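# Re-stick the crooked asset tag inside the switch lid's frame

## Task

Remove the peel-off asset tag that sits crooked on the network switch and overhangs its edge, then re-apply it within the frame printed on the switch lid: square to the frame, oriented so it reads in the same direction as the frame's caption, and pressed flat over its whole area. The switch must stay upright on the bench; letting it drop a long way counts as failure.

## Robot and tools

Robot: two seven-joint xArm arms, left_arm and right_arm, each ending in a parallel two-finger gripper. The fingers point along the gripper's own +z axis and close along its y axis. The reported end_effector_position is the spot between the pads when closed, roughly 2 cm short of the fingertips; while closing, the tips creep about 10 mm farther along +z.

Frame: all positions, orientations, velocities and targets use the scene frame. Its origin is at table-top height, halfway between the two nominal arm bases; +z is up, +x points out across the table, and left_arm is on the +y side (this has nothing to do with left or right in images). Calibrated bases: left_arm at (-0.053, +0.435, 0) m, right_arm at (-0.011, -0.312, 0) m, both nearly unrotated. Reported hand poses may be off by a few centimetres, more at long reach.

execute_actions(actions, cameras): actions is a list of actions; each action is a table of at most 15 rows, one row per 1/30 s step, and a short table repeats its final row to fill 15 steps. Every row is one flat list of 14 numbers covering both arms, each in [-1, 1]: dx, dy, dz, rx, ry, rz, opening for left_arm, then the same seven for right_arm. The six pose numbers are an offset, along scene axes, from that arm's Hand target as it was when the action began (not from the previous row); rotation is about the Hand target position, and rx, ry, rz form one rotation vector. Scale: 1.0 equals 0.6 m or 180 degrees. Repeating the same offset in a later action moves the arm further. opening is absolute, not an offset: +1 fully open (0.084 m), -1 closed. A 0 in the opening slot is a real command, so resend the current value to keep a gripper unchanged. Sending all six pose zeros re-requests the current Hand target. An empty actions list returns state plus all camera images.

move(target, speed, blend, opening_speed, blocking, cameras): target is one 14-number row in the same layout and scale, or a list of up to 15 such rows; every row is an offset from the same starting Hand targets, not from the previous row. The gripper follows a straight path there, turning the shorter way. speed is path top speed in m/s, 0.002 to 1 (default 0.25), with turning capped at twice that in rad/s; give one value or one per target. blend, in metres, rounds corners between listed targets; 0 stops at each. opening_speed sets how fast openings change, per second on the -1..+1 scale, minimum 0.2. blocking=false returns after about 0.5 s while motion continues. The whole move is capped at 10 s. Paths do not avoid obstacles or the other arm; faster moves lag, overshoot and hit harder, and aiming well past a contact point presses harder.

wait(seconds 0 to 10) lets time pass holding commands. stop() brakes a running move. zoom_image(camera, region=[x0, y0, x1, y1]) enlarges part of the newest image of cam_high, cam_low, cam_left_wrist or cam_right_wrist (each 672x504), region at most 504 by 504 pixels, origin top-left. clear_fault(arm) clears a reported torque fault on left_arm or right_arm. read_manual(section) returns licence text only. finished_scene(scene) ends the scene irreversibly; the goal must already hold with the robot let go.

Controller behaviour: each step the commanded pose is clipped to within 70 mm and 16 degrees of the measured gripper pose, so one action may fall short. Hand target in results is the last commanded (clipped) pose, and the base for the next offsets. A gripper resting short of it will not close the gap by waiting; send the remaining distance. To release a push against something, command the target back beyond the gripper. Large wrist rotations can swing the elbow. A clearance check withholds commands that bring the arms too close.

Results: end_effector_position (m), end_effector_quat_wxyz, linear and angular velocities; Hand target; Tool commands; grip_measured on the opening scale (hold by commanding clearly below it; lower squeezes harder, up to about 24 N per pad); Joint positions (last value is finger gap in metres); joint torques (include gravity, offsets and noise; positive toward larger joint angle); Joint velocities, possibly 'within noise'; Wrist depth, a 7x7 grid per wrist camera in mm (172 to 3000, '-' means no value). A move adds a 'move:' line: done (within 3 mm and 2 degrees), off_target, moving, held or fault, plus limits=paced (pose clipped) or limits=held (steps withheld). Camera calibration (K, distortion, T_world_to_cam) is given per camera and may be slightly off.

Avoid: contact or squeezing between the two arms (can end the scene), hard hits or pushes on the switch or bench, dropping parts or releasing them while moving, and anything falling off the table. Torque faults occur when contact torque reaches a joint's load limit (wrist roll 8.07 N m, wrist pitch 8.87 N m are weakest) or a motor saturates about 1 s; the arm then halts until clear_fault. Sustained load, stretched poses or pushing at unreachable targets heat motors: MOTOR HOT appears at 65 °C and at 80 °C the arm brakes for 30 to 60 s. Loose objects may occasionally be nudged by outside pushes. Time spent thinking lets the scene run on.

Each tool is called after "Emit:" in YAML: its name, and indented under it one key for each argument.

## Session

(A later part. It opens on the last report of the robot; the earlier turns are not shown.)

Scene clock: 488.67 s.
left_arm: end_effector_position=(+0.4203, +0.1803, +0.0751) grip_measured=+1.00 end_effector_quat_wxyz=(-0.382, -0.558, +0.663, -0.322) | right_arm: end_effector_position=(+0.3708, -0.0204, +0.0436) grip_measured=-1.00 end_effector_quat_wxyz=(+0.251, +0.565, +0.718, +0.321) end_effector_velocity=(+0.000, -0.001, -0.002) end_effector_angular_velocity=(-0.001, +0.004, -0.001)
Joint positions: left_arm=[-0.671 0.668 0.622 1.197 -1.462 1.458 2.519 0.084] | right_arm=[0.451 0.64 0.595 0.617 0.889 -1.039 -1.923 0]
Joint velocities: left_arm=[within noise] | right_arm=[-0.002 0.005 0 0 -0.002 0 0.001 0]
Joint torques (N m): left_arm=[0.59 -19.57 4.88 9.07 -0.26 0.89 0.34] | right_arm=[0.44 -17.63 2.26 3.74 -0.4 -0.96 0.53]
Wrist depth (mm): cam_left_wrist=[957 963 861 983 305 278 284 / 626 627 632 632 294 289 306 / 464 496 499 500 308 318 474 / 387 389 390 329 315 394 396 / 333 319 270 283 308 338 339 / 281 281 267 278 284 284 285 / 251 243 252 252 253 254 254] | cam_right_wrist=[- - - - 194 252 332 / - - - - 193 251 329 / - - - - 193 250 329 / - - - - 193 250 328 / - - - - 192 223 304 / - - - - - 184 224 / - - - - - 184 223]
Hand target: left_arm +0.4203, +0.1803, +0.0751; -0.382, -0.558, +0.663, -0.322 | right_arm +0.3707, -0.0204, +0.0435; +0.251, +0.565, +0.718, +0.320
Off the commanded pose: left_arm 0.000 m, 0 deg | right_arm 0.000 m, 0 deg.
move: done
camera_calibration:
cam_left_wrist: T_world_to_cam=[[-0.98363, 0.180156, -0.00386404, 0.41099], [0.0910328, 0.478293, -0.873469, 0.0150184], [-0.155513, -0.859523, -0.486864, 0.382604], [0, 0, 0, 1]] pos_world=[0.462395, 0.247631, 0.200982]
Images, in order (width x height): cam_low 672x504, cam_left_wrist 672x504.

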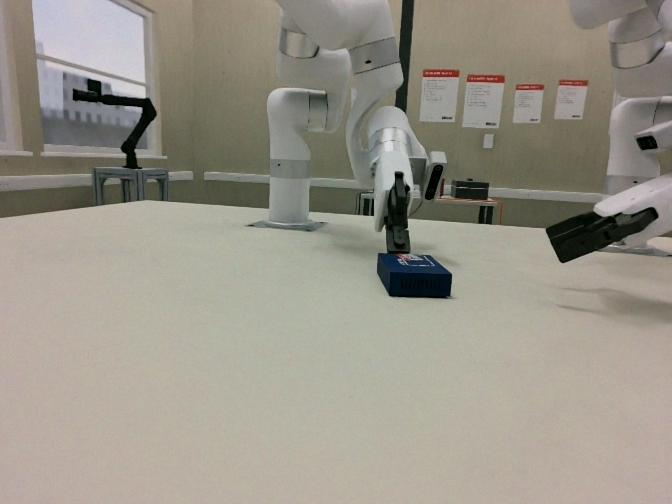

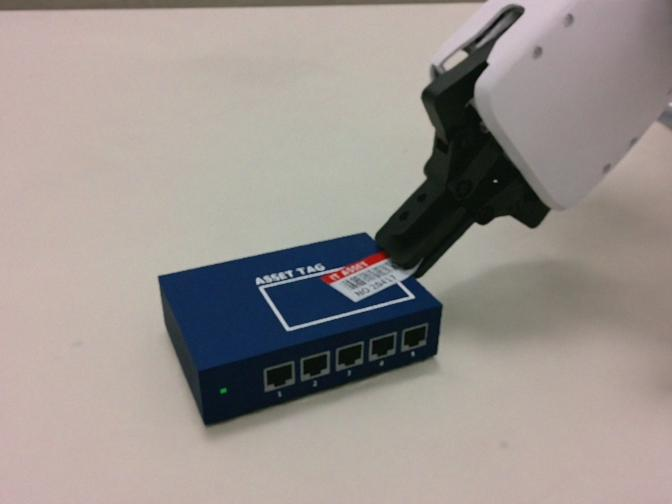

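Emit:
move:
  target:
    - [0.133,0.03,0.292,0,0,0,1, 0,0,0,0,0,0,-1]
    - [0.133,-0.10,0.292,0.2653,0.2838,0.5635,1, 0,0,0,0,0,0,-1]
  blend: 0.03
  cameras: ["cam_left_wrist","cam_low","cam_high"]

Scene clock: 512.77 s.
left_arm: end_effector_position=(+0.5001, +0.1203, +0.2503) grip_measured=+1.00 end_effector_quat_wxyz=(+0.000, +0.993, +0.118, +0.001) | right_arm: end_effector_position=(+0.3707, -0.0204, +0.0435) grip_measured=-1.00 end_effector_quat_wxyz=(+0.251, +0.565, +0.718, +0.320)
Joint positions: left_arm=[-1.077 0.822 1.03 2.057 -0.679 1.554 -0.442 0.084] | right_arm=[0.451 0.641 0.595 0.617 0.889 -1.039 -1.923 0]
Joint torques (N m): left_arm=[0.27 -22.58 7.94 9.52 0.03 -0.55 -0.25] | right_arm=[0.73 -18.43 2.25 3.42 -0.19 -0.71 0.47]
Wrist depth (mm): cam_left_wrist=[376 377 377 378 378 379 379 / 377 377 377 377 378 378 378 / 375 376 376 378 376 378 378 / 376 376 377 377 378 378 378 / 375 376 376 377 378 378 378 / 375 376 376 376 376 377 377 / 374 375 376 375 376 346 346] | cam_right_wrist=[- - - - 193 251 331 / - - - - 193 250 330 / - - - - 192 250 328 / - - - - 192 249 327 / - - - - 192 223 303 / - - - - - 184 224 / - - - - - 183 223]
Hand target: left_arm +0.5001, +0.1203, +0.2503; +0.000, +0.993, +0.118, +0.001 | right_arm +0.3707, -0.0204, +0.0435; +0.251, +0.565, +0.718, +0.320
Off the commanded pose: left_arm 0.000 m, 0 deg | right_arm 0.000 m, 0 deg.
move: done
camera_calibration:
cam_left_wrist: T_world_to_cam=[[0.22735, -0.973786, 0.00724293, 0.0315213], [-0.973646, -0.227442, -0.0168127, 0.5923], [0.0180193, -0.0032297, -0.999832, 0.367383], [0, 0, 0, 1]] pos_world=[0.562905, 0.166596, 0.377051]
Images, in order (width x height): cam_high 672x504, cam_low 672x504, cam_left_wrist 672x504.

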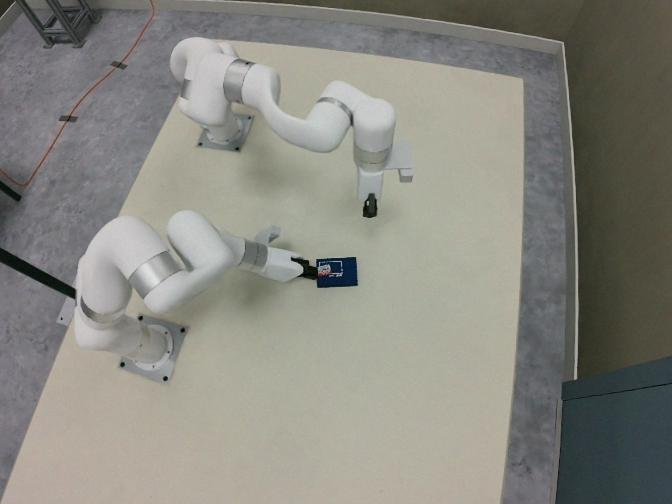

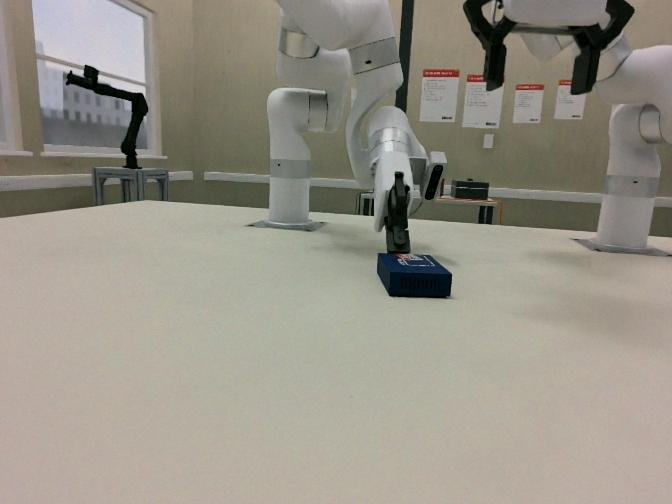

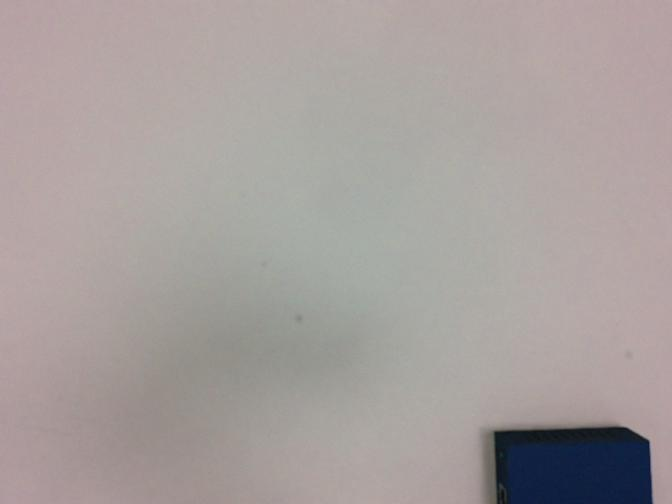

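Emit:
move:
  target: [-0.04,-0.209,-0.2,0,0,0,1, 0,0,0,0,0,0,-1]
  cameras: ["cam_left_wrist","cam_low","cam_high"]

Emit:
zoom_image:
  camera: "cam_low"
  region: [320, 160, 520, 320]

Emit:
zoom_image:
  camera: "cam_high"
  region: [280, 220, 420, 320]

Scene clock: 524.57 s.
left_arm: end_effector_position=(+0.4761, -0.0051, +0.1303) grip_measured=+1.00 end_effector_quat_wxyz=(+0.000, +0.993, +0.118, +0.001) | right_arm: end_effector_position=(+0.3707, -0.0204, +0.0435) grip_measured=-1.00 end_effector_quat_wxyz=(+0.251, +0.565, +0.718, +0.320)
Joint positions: left_arm=[-1.108 1.075 0.908 2.214 -0.777 1.421 -0.642 0.084] | right_arm=[0.451 0.641 0.595 0.617 0.889 -1.039 -1.923 0]
Joint torques (N m): left_arm=[0.49 -26.5 7.58 9.43 0.37 -0.74 -0.26] | right_arm=[0.41 -18.31 2.37 3.56 -0.25 -0.61 0.47]
Wrist depth (mm): cam_left_wrist=[257 257 257 258 258 258 258 / 257 257 257 257 257 258 258 / 256 257 257 257 257 257 258 / 256 256 256 257 257 257 257 / 256 256 256 257 257 257 257 / 256 255 256 225 226 257 257 / 255 256 256 225 226 256 257] | cam_right_wrist=[- - - - 193 251 330 / - - - - 193 251 331 / - - - - 193 249 328 / - - - - 192 250 328 / - - - - 192 223 303 / - - - - - 184 224 / - - - - - 183 223]
Hand target: left_arm +0.4761, -0.0051, +0.1303; +0.000, +0.993, +0.118, +0.001 | right_arm +0.3707, -0.0204, +0.0435; +0.251, +0.565, +0.718, +0.320
Off the commanded pose: left_arm 0.000 m, 0 deg | right_arm 0.000 m, 0 deg.
move: done
camera_calibration:
cam_left_wrist: T_world_to_cam=[[0.22735, -0.973786, 0.00724293, -0.084266], [-0.973646, -0.227442, -0.0168127, 0.538394], [0.0180193, -0.0032297, -0.999832, 0.24743], [0, 0, 0, 1]] pos_world=[0.538905, 0.0411955, 0.257051]
Images, in order (width x height): cam_high 672x504, cam_low 672x504, cam_left_wrist 672x504.

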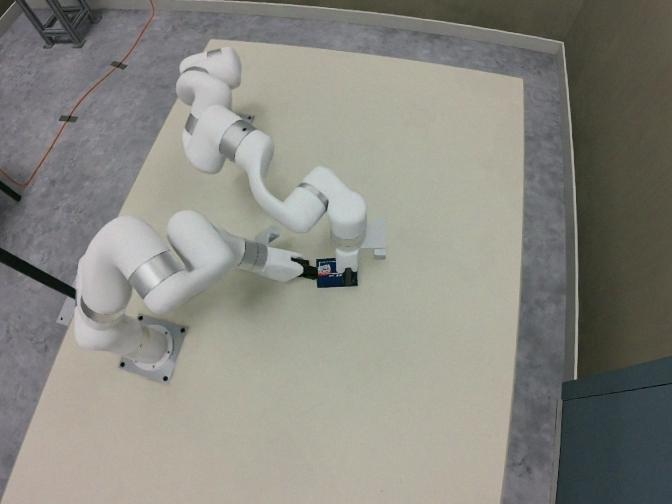

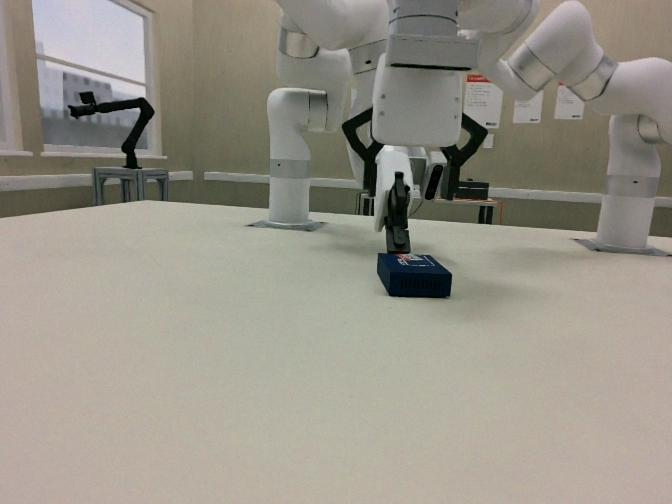

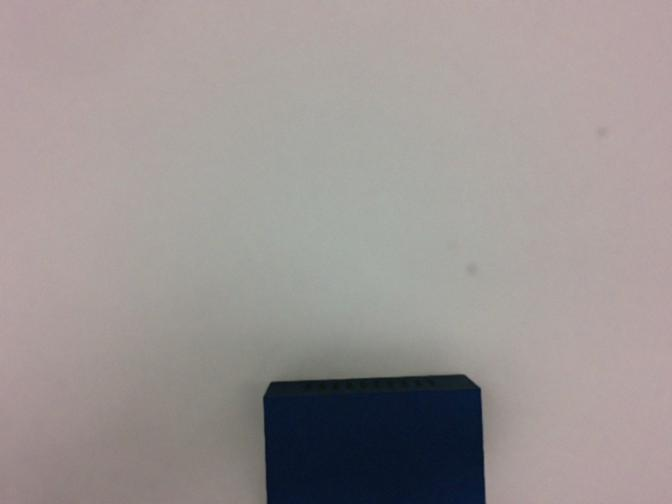

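Scaled by 2.520.

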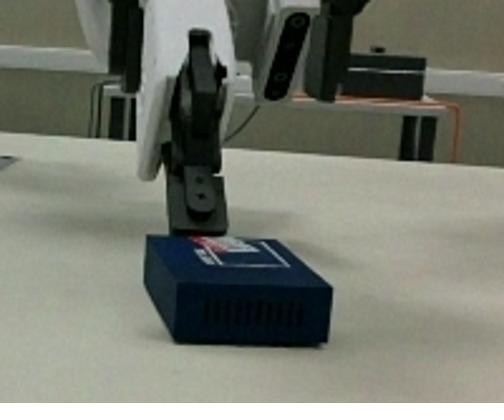

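Scaled by 3.600.

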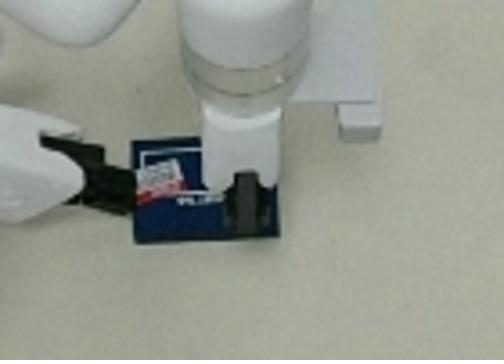

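Emit:
move:
  target: [0.0072,0.030,-0.11,0,0,0,1, 0,0,0,0,0,0,-1]
  cameras: ["cam_low","cam_high","cam_right_wrist"]
  speed: 0.1

Emit:
zoom_image:
  camera: "cam_low"
  region: [340, 200, 480, 320]

Emit:
zoom_image:
  camera: "cam_high"
  region: [300, 240, 380, 300]

Scene clock: 562.93 s.
left_arm: end_effector_position=(+0.4804, +0.0129, +0.0644) grip_measured=+1.00 end_effector_quat_wxyz=(+0.000, +0.993, +0.118, +0.001) | right_arm: end_effector_position=(+0.3707, -0.0204, +0.0435) grip_measured=-1.00 end_effector_quat_wxyz=(+0.251, +0.565, +0.718, +0.320)
Joint positions: left_arm=[-1.143 1.115 0.889 2.055 -0.818 1.27 -0.566 0.084] | right_arm=[0.451 0.641 0.595 0.617 0.889 -1.039 -1.923 0]
Joint torques (N m): left_arm=[0.16 -26.08 8.75 8.49 0.18 -1.87 0.37] | right_arm=[0.57 -18.3 2.37 3.61 -0.08 -0.63 0.34]
Wrist depth (mm): cam_left_wrist=[191 191 192 192 192 192 192 / 191 191 191 191 192 192 192 / 191 191 191 191 192 192 192 / 191 191 191 191 191 192 192 / 190 191 191 191 191 191 192 / 190 191 191 191 191 191 191 / 190 190 190 191 191 191 191] | cam_right_wrist=[- - - - 193 251 330 / - - - - 193 251 329 / - - - - 192 250 329 / - - - - 192 249 305 / - - - - 192 223 283 / - - - - - 184 224 / - - - - - 183 223]
Hand target: left_arm +0.4804, +0.0129, +0.0643; +0.000, +0.993, +0.118, +0.001 | right_arm +0.3707, -0.0204, +0.0435; +0.251, +0.565, +0.718, +0.320
Off the commanded pose: left_arm 0.000 m, 0 deg | right_arm 0.000 m, 0 deg.
move: done
camera_calibration:
cam_right_wrist: T_world_to_cam=[[0.656188, 0.148282, 0.739885, -0.238191], [0.232079, -0.972636, -0.0108977, -0.039296], [0.718023, 0.178863, -0.672645, -0.10262], [0, 0, 0, 1]] pos_world=[0.239102, 0.0154537, 0.106779]
Images, in order (width x height): cam_high 672x504, cam_low 672x504, cam_right_wrist 672x504.

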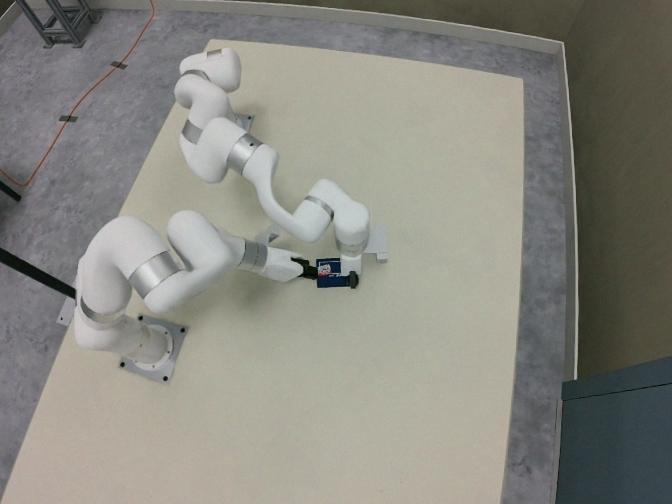

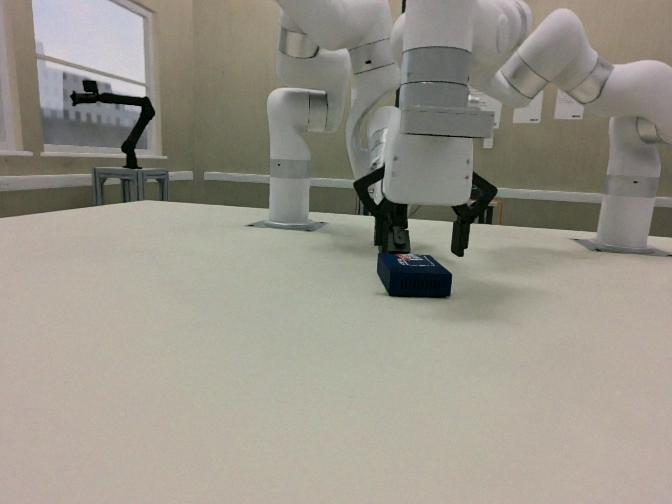

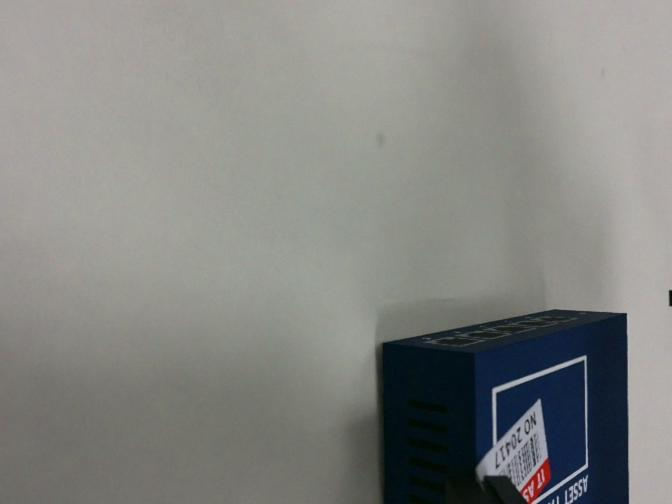

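Scaled by 3.600.

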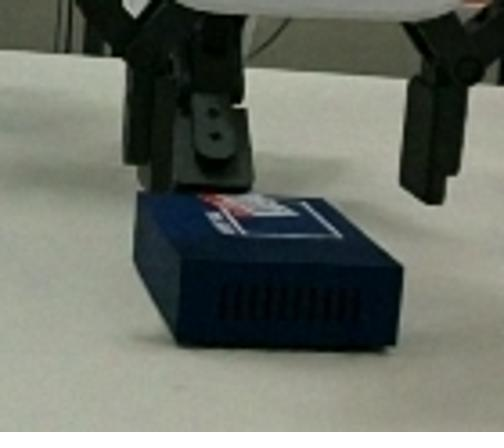

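Scaled by 6.300.

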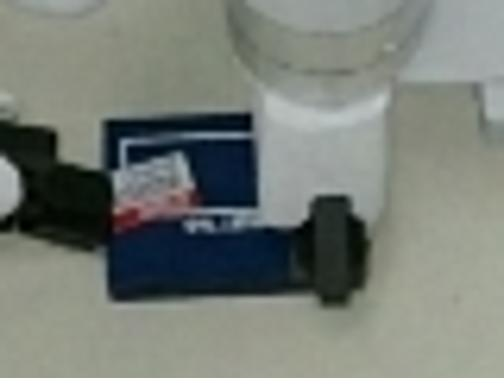

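Emit:
move:
  target: [-0.003,0,-0.057,0,0,0,1, 0,0,0,0,0,0,-1]
  cameras: ["cam_low","cam_right_wrist"]
  speed: 0.05

Emit:
zoom_image:
  camera: "cam_low"
  region: [340, 200, 480, 320]

Scene clock: 584.63 s.
left_arm: end_effector_position=(+0.4786, +0.0129, +0.0302) grip_measured=+1.00 end_effector_quat_wxyz=(+0.000, +0.993, +0.118, +0.001) end_effector_velocity=(+0.001, +0.000, -0.001) end_effector_angular_velocity=(-0.001, -0.005, +0.000) | right_arm: end_effector_position=(+0.3707, -0.0204, +0.0435) grip_measured=-1.00 end_effector_quat_wxyz=(+0.251, +0.565, +0.718, +0.320)
Joint positions: left_arm=[-1.147 1.157 0.868 2.03 -0.843 1.21 -0.553 0.084] | right_arm=[0.451 0.641 0.595 0.617 0.889 -1.039 -1.923 0]
Joint velocities: left_arm=[0 0.002 0 0 -0.001 -0.007 0.001 0] | right_arm=[within noise]
Joint torques (N m): left_arm=[0.38 -26 8.92 8.37 0.3 -1.7 0.34] | right_arm=[0.53 -18.31 2.37 3.51 -0.11 -0.62 0.38]
Wrist depth (mm): cam_left_wrist=[- - - - - - - / - - - - - - - / - - - - - - - / - - - - - - - / - - - - - - - / - - - - - - - / - - - - - - -] | cam_right_wrist=[- - - - 193 251 330 / - - - - 193 250 329 / - - - - 193 250 305 / - - - - 192 235 284 / - - - - 192 212 209 / - - - - - 183 223 / - - - - - 183 223]
Hand target: left_arm +0.4786, +0.0129, +0.0301; +0.000, +0.993, +0.118, +0.001 | right_arm +0.3707, -0.0204, +0.0435; +0.251, +0.565, +0.718, +0.320
Off the commanded pose: left_arm 0.000 m, 0 deg | right_arm 0.000 m, 0 deg.
move: done
camera_calibration:
cam_right_wrist: T_world_to_cam=[[0.656188, 0.148282, 0.739885, -0.238191], [0.232079, -0.972636, -0.0108977, -0.039296], [0.718023, 0.178863, -0.672645, -0.10262], [0, 0, 0, 1]] pos_world=[0.239102, 0.0154537, 0.106779]
Images, in order (width x height): cam_low 672x504, cam_right_wrist 672x504.

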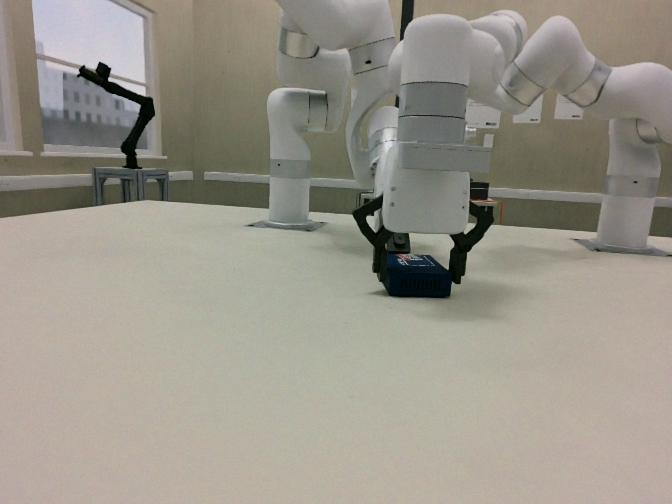

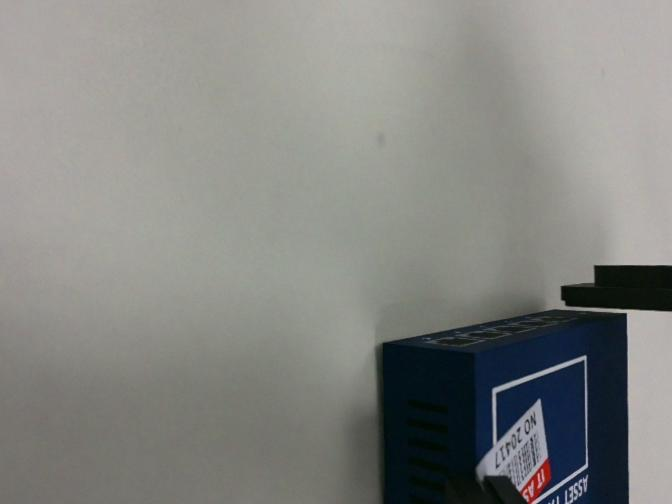

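Scaled by 3.600.

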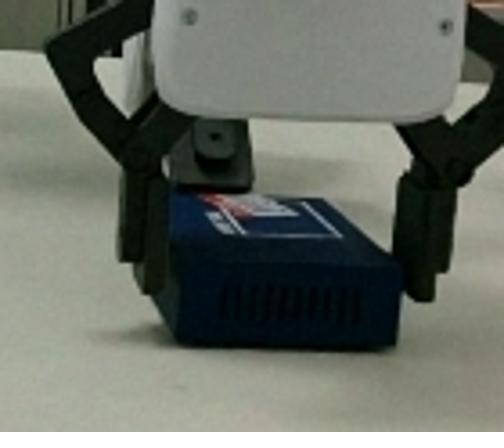

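Emit:
move:
  target: [0,0,0,0,0,0,0.4, 0,0,0,0,0,0,-1]
  cameras: ["cam_low","cam_right_wrist"]
  opening_speed: 0.3

Emit:
zoom_image:
  camera: "cam_low"
  region: [340, 200, 480, 320]

Scene clock: 598.00 s.
left_arm: end_effector_position=(+0.4786, +0.0129, +0.0301) grip_measured=+0.75 end_effector_quat_wxyz=(+0.000, +0.993, +0.118, +0.001) | right_arm: end_effector_position=(+0.3707, -0.0204, +0.0435) grip_measured=-1.00 end_effector_quat_wxyz=(+0.251, +0.565, +0.718, +0.320)
Joint positions: left_arm=[-1.147 1.157 0.868 2.03 -0.843 1.21 -0.553 0.075] | right_arm=[0.451 0.641 0.595 0.617 0.889 -1.039 -1.923 0]
Joint torques (N m): left_arm=[-0.67 -24.51 8.25 8.98 0.3 -1.87 0.22] | right_arm=[0.44 -18.24 2.55 3.53 -0.25 -0.71 0.36]
Wrist depth (mm): cam_left_wrist=[- - - - - - - / - - - - - - - / - - - - - - - / - - - - - - - / - - - - - - - / - - - - - - - / - - - - - - -] | cam_right_wrist=[- - - - 193 251 330 / - - - - 193 251 330 / - - - - 192 250 329 / - - - - 192 249 304 / - - - - 192 213 209 / - - - - - 184 223 / - - - - - 183 223]
Hand target: left_arm +0.4786, +0.0129, +0.0301; +0.000, +0.993, +0.118, +0.001 | right_arm +0.3707, -0.0204, +0.0435; +0.251, +0.565, +0.718, +0.320
Off the commanded pose: left_arm 0.000 m, 0 deg | right_arm 0.000 m, 0 deg.
move: done
camera_calibration:
cam_right_wrist: T_world_to_cam=[[0.656188, 0.148282, 0.739885, -0.238191], [0.232079, -0.972636, -0.0108977, -0.039296], [0.718023, 0.178863, -0.672645, -0.10262], [0, 0, 0, 1]] pos_world=[0.239102, 0.0154537, 0.106779]
Images, in order (width x height): cam_low 672x504, cam_right_wrist 672x504.

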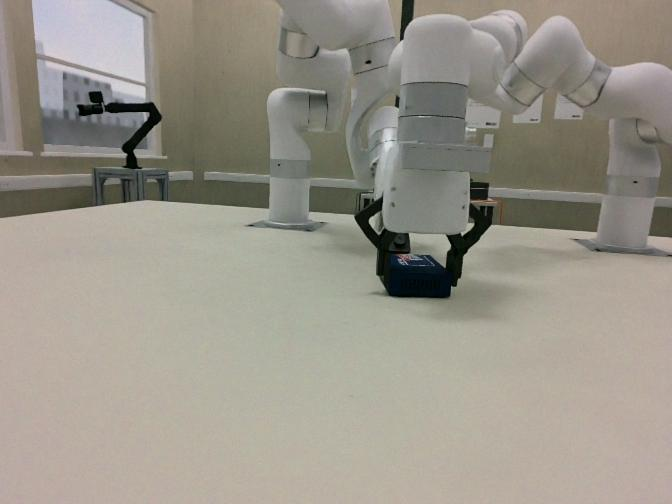

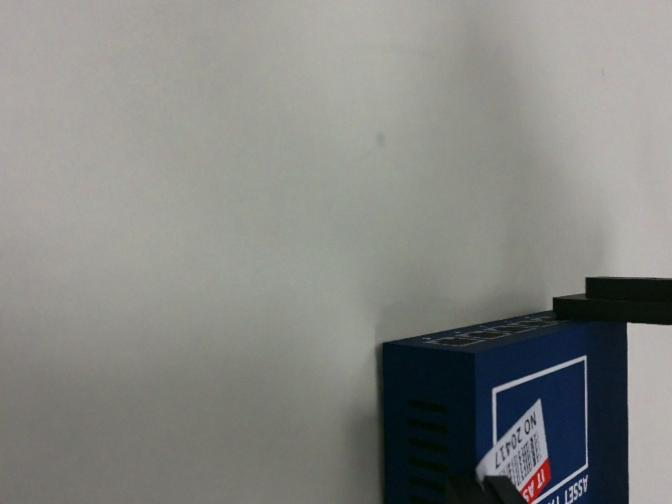

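Scaled by 3.600.

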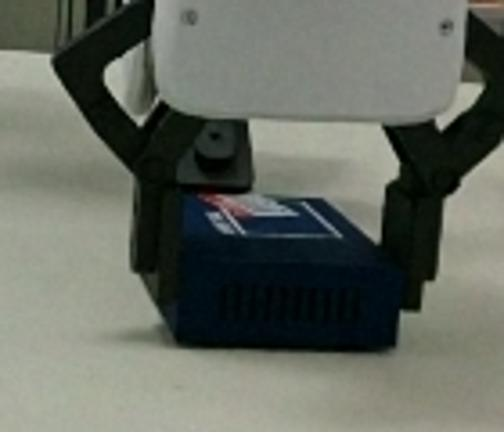

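Emit:
move:
  target: [0,0,0,0,0,0,0.4, 0.01,0.003,0.033,0,0,0,-1]
  cameras: ["cam_low","cam_right_wrist"]
  speed: 0.015

Emit:
zoom_image:
  camera: "cam_low"
  region: [340, 200, 480, 320]

Emit:
zoom_image:
  camera: "cam_right_wrist"
  region: [372, 304, 622, 504]

Scene clock: 608.67 s.
left_arm: end_effector_position=(+0.4786, +0.0129, +0.0301) grip_measured=+0.75 end_effector_quat_wxyz=(+0.000, +0.993, +0.118, +0.001) | right_arm: end_effector_position=(+0.3767, -0.0187, +0.0632) grip_measured=-1.00 end_effector_quat_wxyz=(+0.251, +0.565, +0.718, +0.320)
Joint positions: left_arm=[-1.147 1.157 0.868 2.03 -0.843 1.21 -0.553 0.075] | right_arm=[0.439 0.566 0.614 0.62 0.942 -0.977 -1.969 0]
Joint torques (N m): left_arm=[-2.41 -21 4.98 6.35 0.24 0.21 0.28] | right_arm=[-0.49 -25.77 3.33 6.99 -0.09 -2.06 0.06]
Wrist depth (mm): cam_left_wrist=[- - - - - - - / - - - - - - - / - - - - - - - / - - - - - - - / - - - - - - - / - - - - - - - / - - - - - - -] | cam_right_wrist=[- - 172 192 239 297 393 / - - - 192 238 295 390 / - - - 191 236 293 358 / - - - 190 235 276 198 / - - - 189 224 215 200 / - - - 181 - 202 - / - - - 181 - 200 -]
Hand target: left_arm +0.4786, +0.0129, +0.0301; +0.000, +0.993, +0.118, +0.001 | right_arm +0.3767, -0.0186, +0.0633; +0.251, +0.565, +0.718, +0.320
Off the commanded pose: left_arm 0.000 m, 0 deg | right_arm 0.000 m, 0 deg.
move: done
camera_calibration:
cam_right_wrist: T_world_to_cam=[[0.656188, 0.148282, 0.739885, -0.256971], [0.232079, -0.972636, -0.0108977, -0.0387231], [0.718023, 0.178863, -0.672645, -0.093999], [0, 0, 0, 1]] pos_world=[0.245102, 0.0172537, 0.126479]
Images, in order (width x height): cam_low 672x504, cam_right_wrist 672x504.

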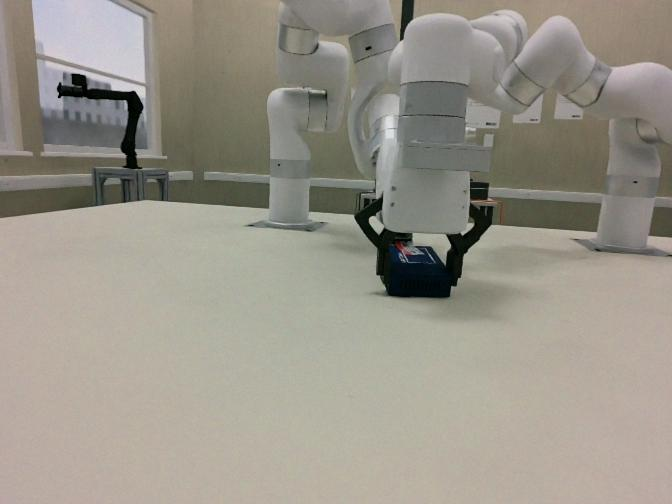

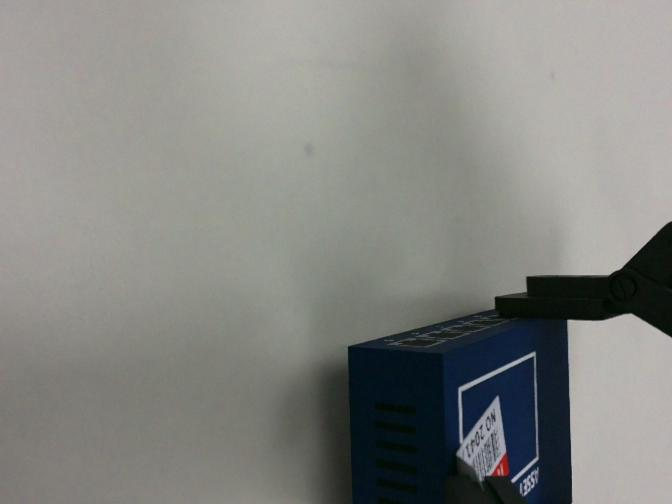

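Scaled by 3.600.

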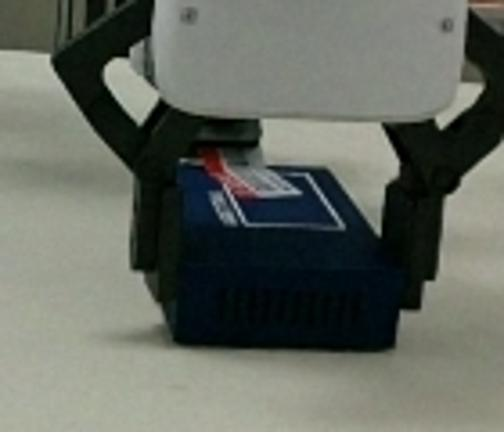

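Scaled by 2.016.

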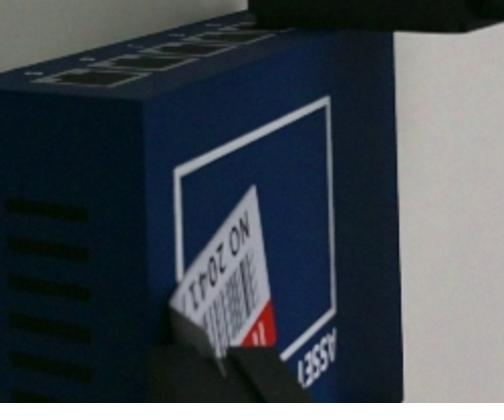

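Emit:
move:
  target: [0,0,0,0,0,0,0.4, -0.01,-0.003,-0.033,0,0,0,-1]
  cameras: ["cam_low"]
  speed: 0.02

Emit:
move:
  target:
    - [0,0,0,0,0,0,1, 0,0,0,0,0,0,-1]
    - [0,0,0.075,0,0,0,1, 0,0,0,0,0,0,-1]
    - [-0.034,-0.0083,0.075,-0.0524,0.216,0,1, 0,0,0,0,0,0,-1]
    - [-0.068,-0.0165,0.035,-0.0524,0.216,0,1, 0,0,0,0,0,0,-1]
  cameras: ["all"]
  speed: 0.1

Emit:
zoom_image:
  camera: "cam_low"
  region: [340, 200, 480, 320]

Emit:
zoom_image:
  camera: "cam_high"
  region: [300, 240, 380, 300]

Scene clock: 677.43 s.
left_arm: end_effector_position=(+0.4786, +0.0129, +0.0301) grip_measured=+0.75 end_effector_quat_wxyz=(+0.000, +0.993, +0.118, +0.001) | right_arm: end_effector_position=(+0.3708, -0.0204, +0.0436) grip_measured=-1.00 end_effector_quat_wxyz=(+0.251, +0.565, +0.718, +0.321)
Joint positions: left_arm=[-1.147 1.157 0.868 2.03 -0.843 1.21 -0.553 0.075] | right_arm=[0.451 0.64 0.595 0.617 0.889 -1.039 -1.923 0]
Joint torques (N m): left_arm=[1.61 -28.19 11 9.13 0.72 -0.78 -0.01] | right_arm=[0.14 -17.39 1.85 3.65 -0.07 -1.01 0.43]
Wrist depth (mm): cam_left_wrist=[- - - - - - - / - - - - - - - / - - - - - - - / - - - - - - - / - - - - - - - / - - - - - - - / - - - - - - -] | cam_right_wrist=[- - - - 193 252 331 / - - - - 193 251 330 / - - - - 193 250 329 / - - - - 192 250 304 / - - - - 192 212 208 / - - - - - 183 223 / - - - - - 183 222]
Hand target: left_arm +0.4786, +0.0129, +0.0301; +0.000, +0.993, +0.118, +0.001 | right_arm +0.3707, -0.0204, +0.0435; +0.251, +0.565, +0.718, +0.320
Off the commanded pose: left_arm 0.000 m, 0 deg | right_arm 0.000 m, 0 deg.
move: done
Images, in order (width x height): cam_low 672x504.

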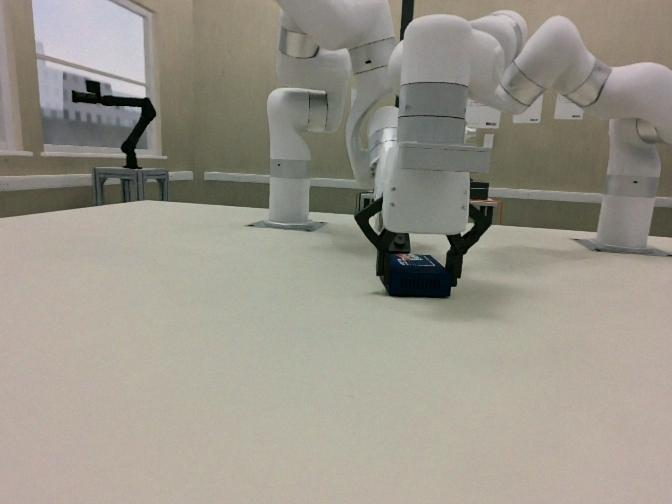

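Scene clock: 684.50 s.
left_arm: end_effector_position=(+0.4369, +0.0035, +0.0511) grip_measured=+1.00 end_effector_quat_wxyz=(+0.094, +0.945, +0.135, -0.283) | right_arm: end_effector_position=(+0.3707, -0.0204, +0.0435) grip_measured=-1.00 end_effector_quat_wxyz=(+0.251, +0.565, +0.718, +0.320)
Joint positions: left_arm=[-0.621 1.362 0.382 2.707 -0.857 1.755 -0.729 0.084] | right_arm=[0.451 0.641 0.595 0.617 0.889 -1.039 -1.923 0]
Joint torques (N m): left_arm=[0.52 -29.4 0.12 11.01 -0.14 -0.69 -0.17] | right_arm=[-0.73 -18.32 2.48 3.35 0.19 -0.11 0.06]
Wrist depth (mm): cam_left_wrist=[- - - - - - - / - - - - - - - / - - - - - - - / - - - - - - - / - - - - - - - / - - - - - - - / - 174 - - - - -] | cam_right_wrist=[- - - - 193 251 331 / - - - - 193 251 329 / - - - - 193 250 305 / - - - - 192 236 283 / - - - - 192 187 303 / - - - - - 184 224 / - - - - - 183 223]
Hand target: left_arm +0.4378, +0.0030, +0.0511; +0.041, +0.933, +0.111, -0.339 | right_arm +0.3707, -0.0204, +0.0435; +0.251, +0.565, +0.718, +0.320
Off the commanded pose: left_arm 0.001 m, 9 deg | right_arm 0.000 m, 0 deg.
elbow stopped short (left arm): the move would have taken joint 4 (elbow) straighter than the controller allows.
move: off_target (left_arm)
camera_calibration:
cam_left_wrist: T_world_to_cam=[[0.304668, -0.945853, 0.111977, -0.105746], [-0.813486, -0.197261, 0.54711, 0.402061], [-0.495397, -0.257779, -0.829537, 0.385462], [0, 0, 0, 1]] pos_world=[0.550245, 0.0786548, 0.111625]
cam_right_wrist: T_world_to_cam=[[0.656188, 0.148282, 0.739885, -0.238191], [0.232079, -0.972636, -0.0108977, -0.039296], [0.718023, 0.178863, -0.672645, -0.10262], [0, 0, 0, 1]] pos_world=[0.239102, 0.0154537, 0.106779]

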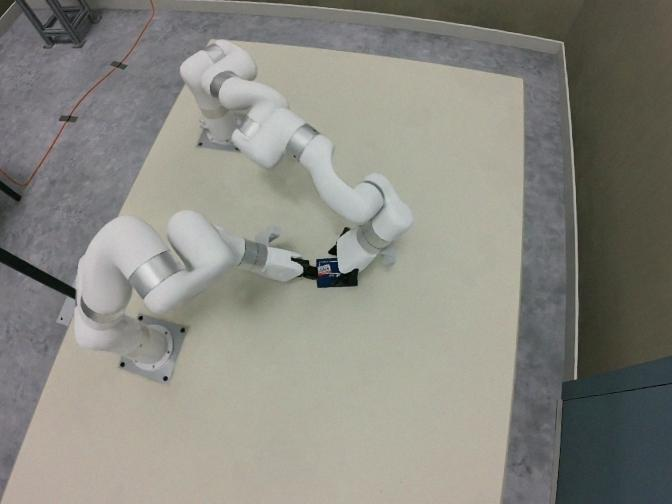

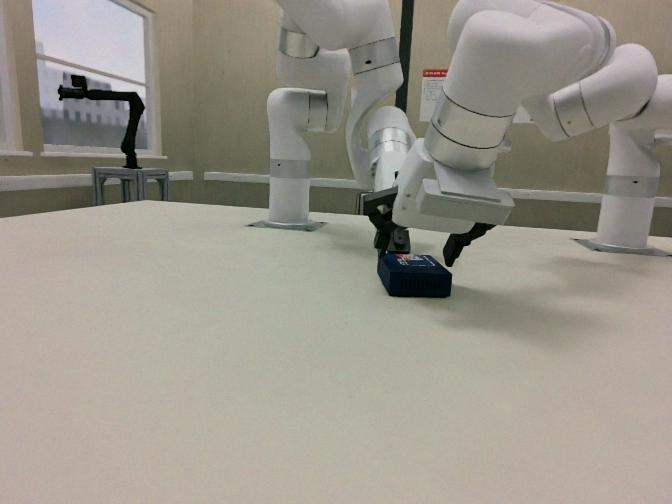

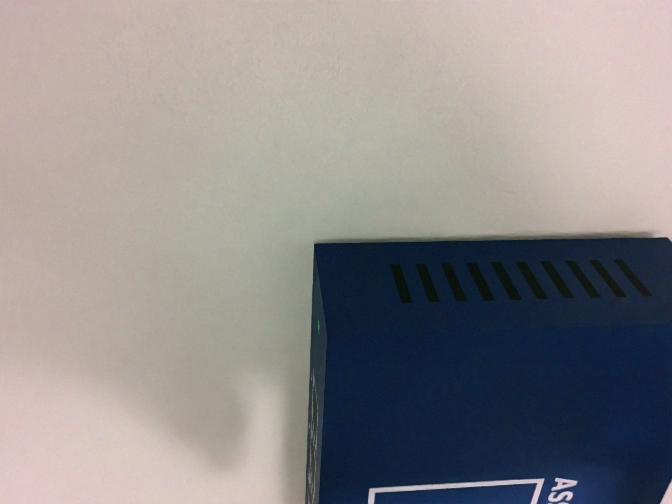

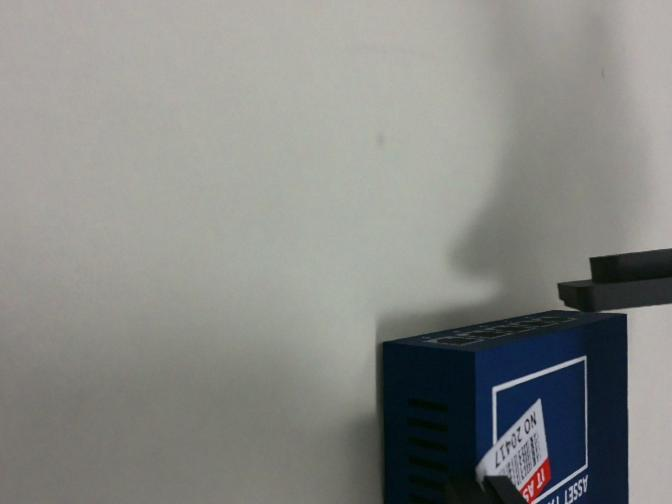

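Scaled by 3.600.

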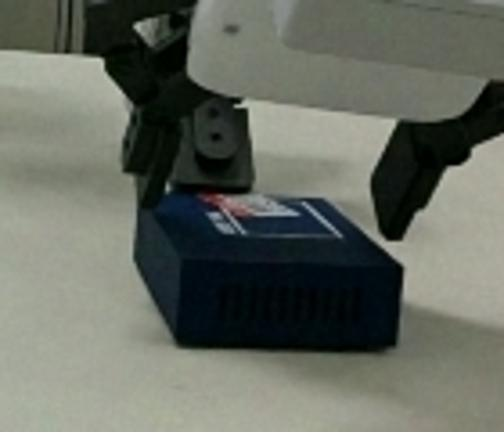

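Scaled by 6.300.

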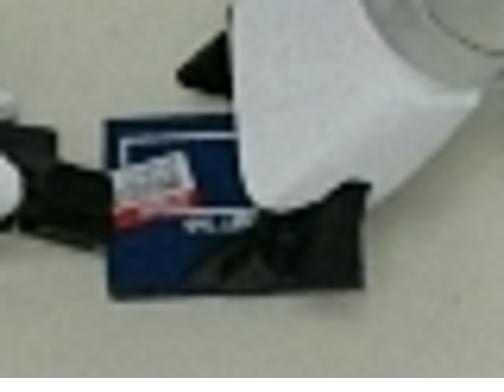

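Emit:
move:
  target: [0,0,0.04,0.0197,-0.081,0,1, 0,0,0,0,0,0,-1]
  cameras: ["cam_low","cam_high"]
  speed: 0.1

Emit:
zoom_image:
  camera: "cam_low"
  region: [340, 200, 480, 320]

Emit:
zoom_image:
  camera: "cam_high"
  region: [300, 240, 380, 300]

Scene clock: 703.63 s.
left_arm: end_effector_position=(+0.4374, +0.0033, +0.0751) grip_measured=+1.00 end_effector_quat_wxyz=(+0.028, +0.970, +0.116, -0.212) | right_arm: end_effector_position=(+0.3707, -0.0204, +0.0435) grip_measured=-1.00 end_effector_quat_wxyz=(+0.251, +0.565, +0.718, +0.320)
Joint positions: left_arm=[-0.703 1.302 0.455 2.707 -0.737 1.762 -0.752 0.084] | right_arm=[0.451 0.641 0.595 0.617 0.889 -1.039 -1.923 0]
Joint torques (N m): left_arm=[0.55 -29.4 0.92 10.53 0.08 -0.99 -0.28] | right_arm=[-0.63 -18.41 2.59 3.36 0.08 -0.29 0.02]
Wrist depth (mm): cam_left_wrist=[- - - - - - - / - - - - - - - / - - - - 172 172 - / 176 176 176 - - - 177 / 186 186 187 - - - 187 / 195 195 195 - - - 196 / 204 208 208 - - - 206] | cam_right_wrist=[- - - - 193 251 332 / - - - - 193 250 330 / - - - - 193 250 328 / - - - - 192 250 304 / - - - - 192 223 224 / - - - - - 184 224 / - - - - - 183 223]
Hand target: left_arm +0.4378, +0.0030, +0.0751; +0.026, +0.970, +0.116, -0.214 | right_arm +0.3707, -0.0204, +0.0435; +0.251, +0.565, +0.718, +0.320
Off the commanded pose: left_arm 0.000 m, 0 deg | right_arm 0.000 m, 0 deg.
elbow stopped short (left arm): the move would have taken joint 4 (elbow) straighter than the controller allows.
move: done
Images, in order (width x height): cam_high 672x504, cam_low 672x504.

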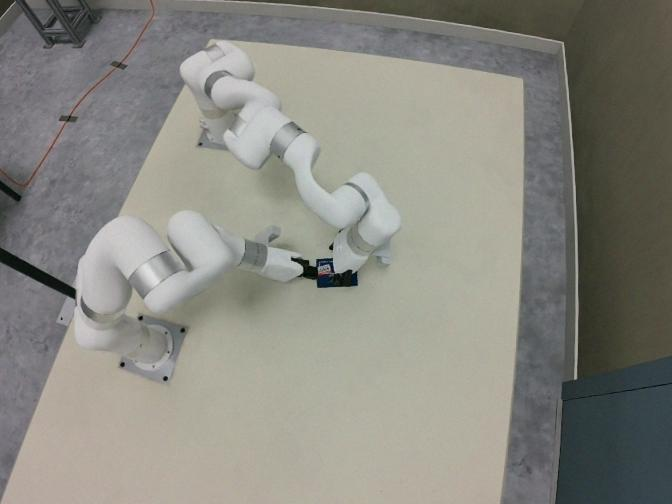

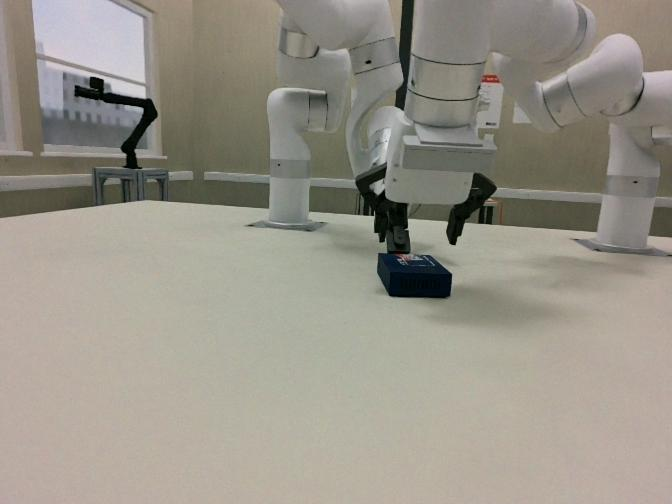

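Scaled by 3.600.

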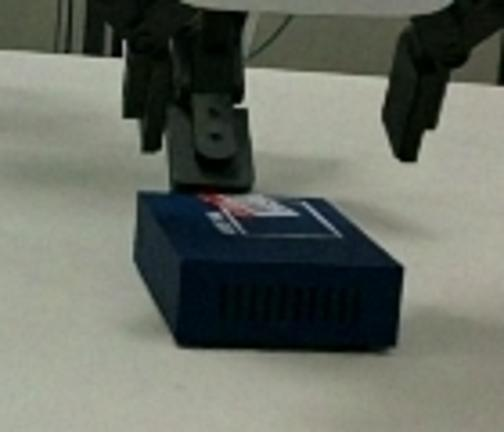

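Scaled by 6.300.

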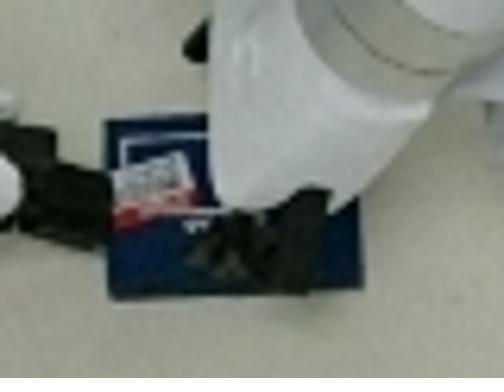

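Emit:
move:
  target: [0,0,-0.045,0,0,0,1, 0,0,0,0,0,0,-1]
  cameras: ["cam_low","cam_right_wrist","cam_left_wrist"]
  speed: 0.06

Emit:
zoom_image:
  camera: "cam_low"
  region: [340, 200, 480, 320]

Scene clock: 719.07 s.
left_arm: end_effector_position=(+0.4377, +0.0031, +0.0482) grip_measured=+1.00 end_effector_quat_wxyz=(+0.026, +0.970, +0.116, -0.214) | right_arm: end_effector_position=(+0.3707, -0.0204, +0.0435) grip_measured=-1.00 end_effector_quat_wxyz=(+0.251, +0.565, +0.718, +0.320)
Joint positions: left_arm=[-0.703 1.343 0.451 2.707 -0.738 1.728 -0.741 0.084] | right_arm=[0.451 0.641 0.595 0.617 0.889 -1.039 -1.923 0]
Joint torques (N m): left_arm=[0.72 -29.1 1.19 11.1 0.26 -1.12 -0.07] | right_arm=[-0.52 -18.27 2.76 3.4 0.24 -0.24 0.07]
Wrist depth (mm): cam_left_wrist=[- - - - - - - / - - - - - - - / - - - - - - - / - - - - - - - / - - - - - - - / - - - - - - - / 175 177 177 - - - -] | cam_right_wrist=[- - - - 193 252 331 / - - - - 193 250 330 / - - - - 192 250 328 / - - - - 192 236 304 / - - - - 192 188 224 / - - - - - 184 224 / - - - - - 183 223]
Hand target: left_arm +0.4378, +0.0030, +0.0481; +0.026, +0.970, +0.116, -0.214 | right_arm +0.3707, -0.0204, +0.0435; +0.251, +0.565, +0.718, +0.320
Off the commanded pose: left_arm 0.000 m, 0 deg | right_arm 0.000 m, 0 deg.
elbow stopped short (left arm): the move would have taken joint 4 (elbow) straighter than the controller allows.
move: done
camera_calibration:
cam_left_wrist: T_world_to_cam=[[0.231278, -0.972831, 0.0105326, -0.0689821], [-0.889647, -0.207096, 0.406988, 0.444242], [-0.393749, -0.103498, -0.913373, 0.342399], [0, 0, 0, 1]] pos_world=[0.545992, 0.0603303, 0.132664]
cam_right_wrist: T_world_to_cam=[[0.656188, 0.148282, 0.739885, -0.238191], [0.232079, -0.972636, -0.0108977, -0.039296], [0.718023, 0.178863, -0.672645, -0.10262], [0, 0, 0, 1]] pos_world=[0.239102, 0.0154537, 0.106779]
Images, in order (width x height): cam_low 672x504, cam_left_wrist 672x504, cam_right_wrist 672x504.

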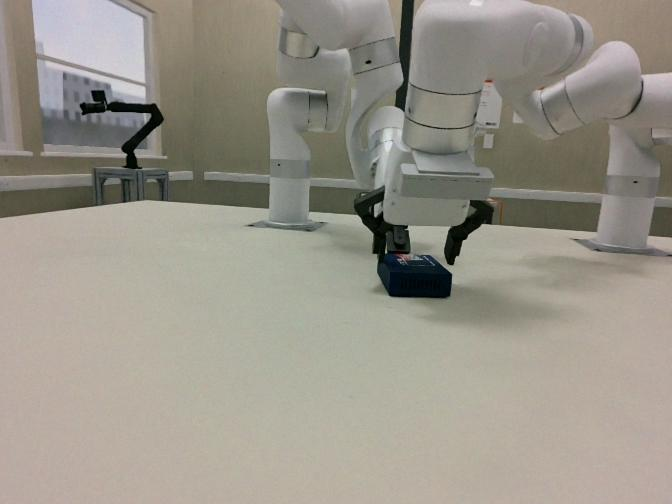

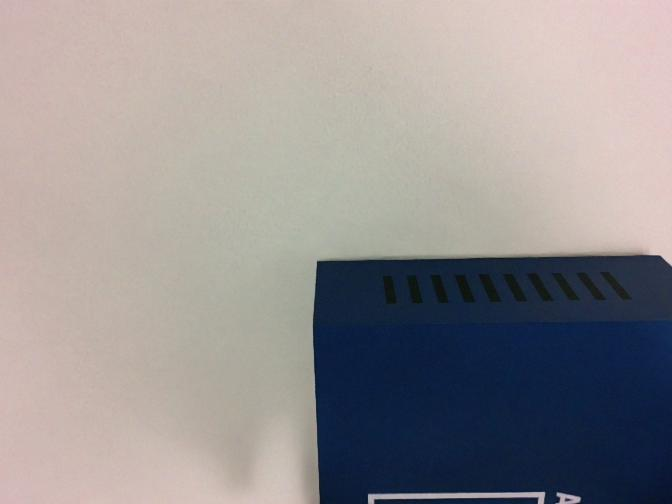

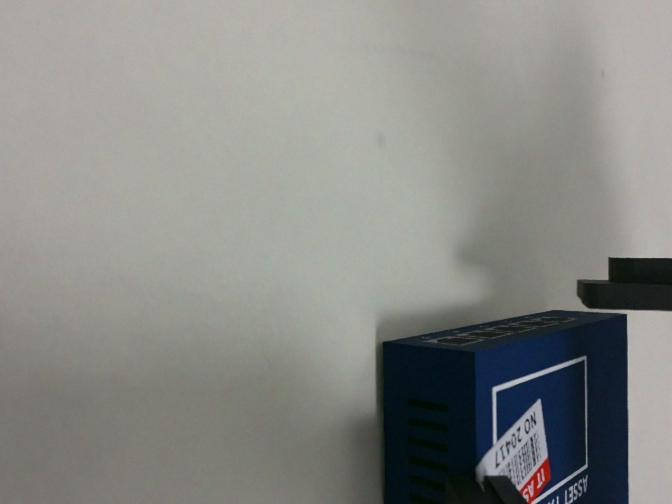

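Scaled by 3.600.

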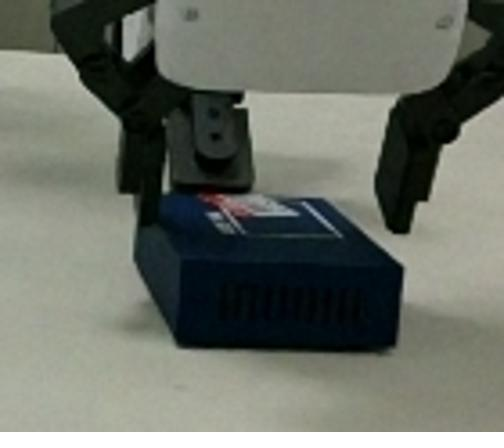

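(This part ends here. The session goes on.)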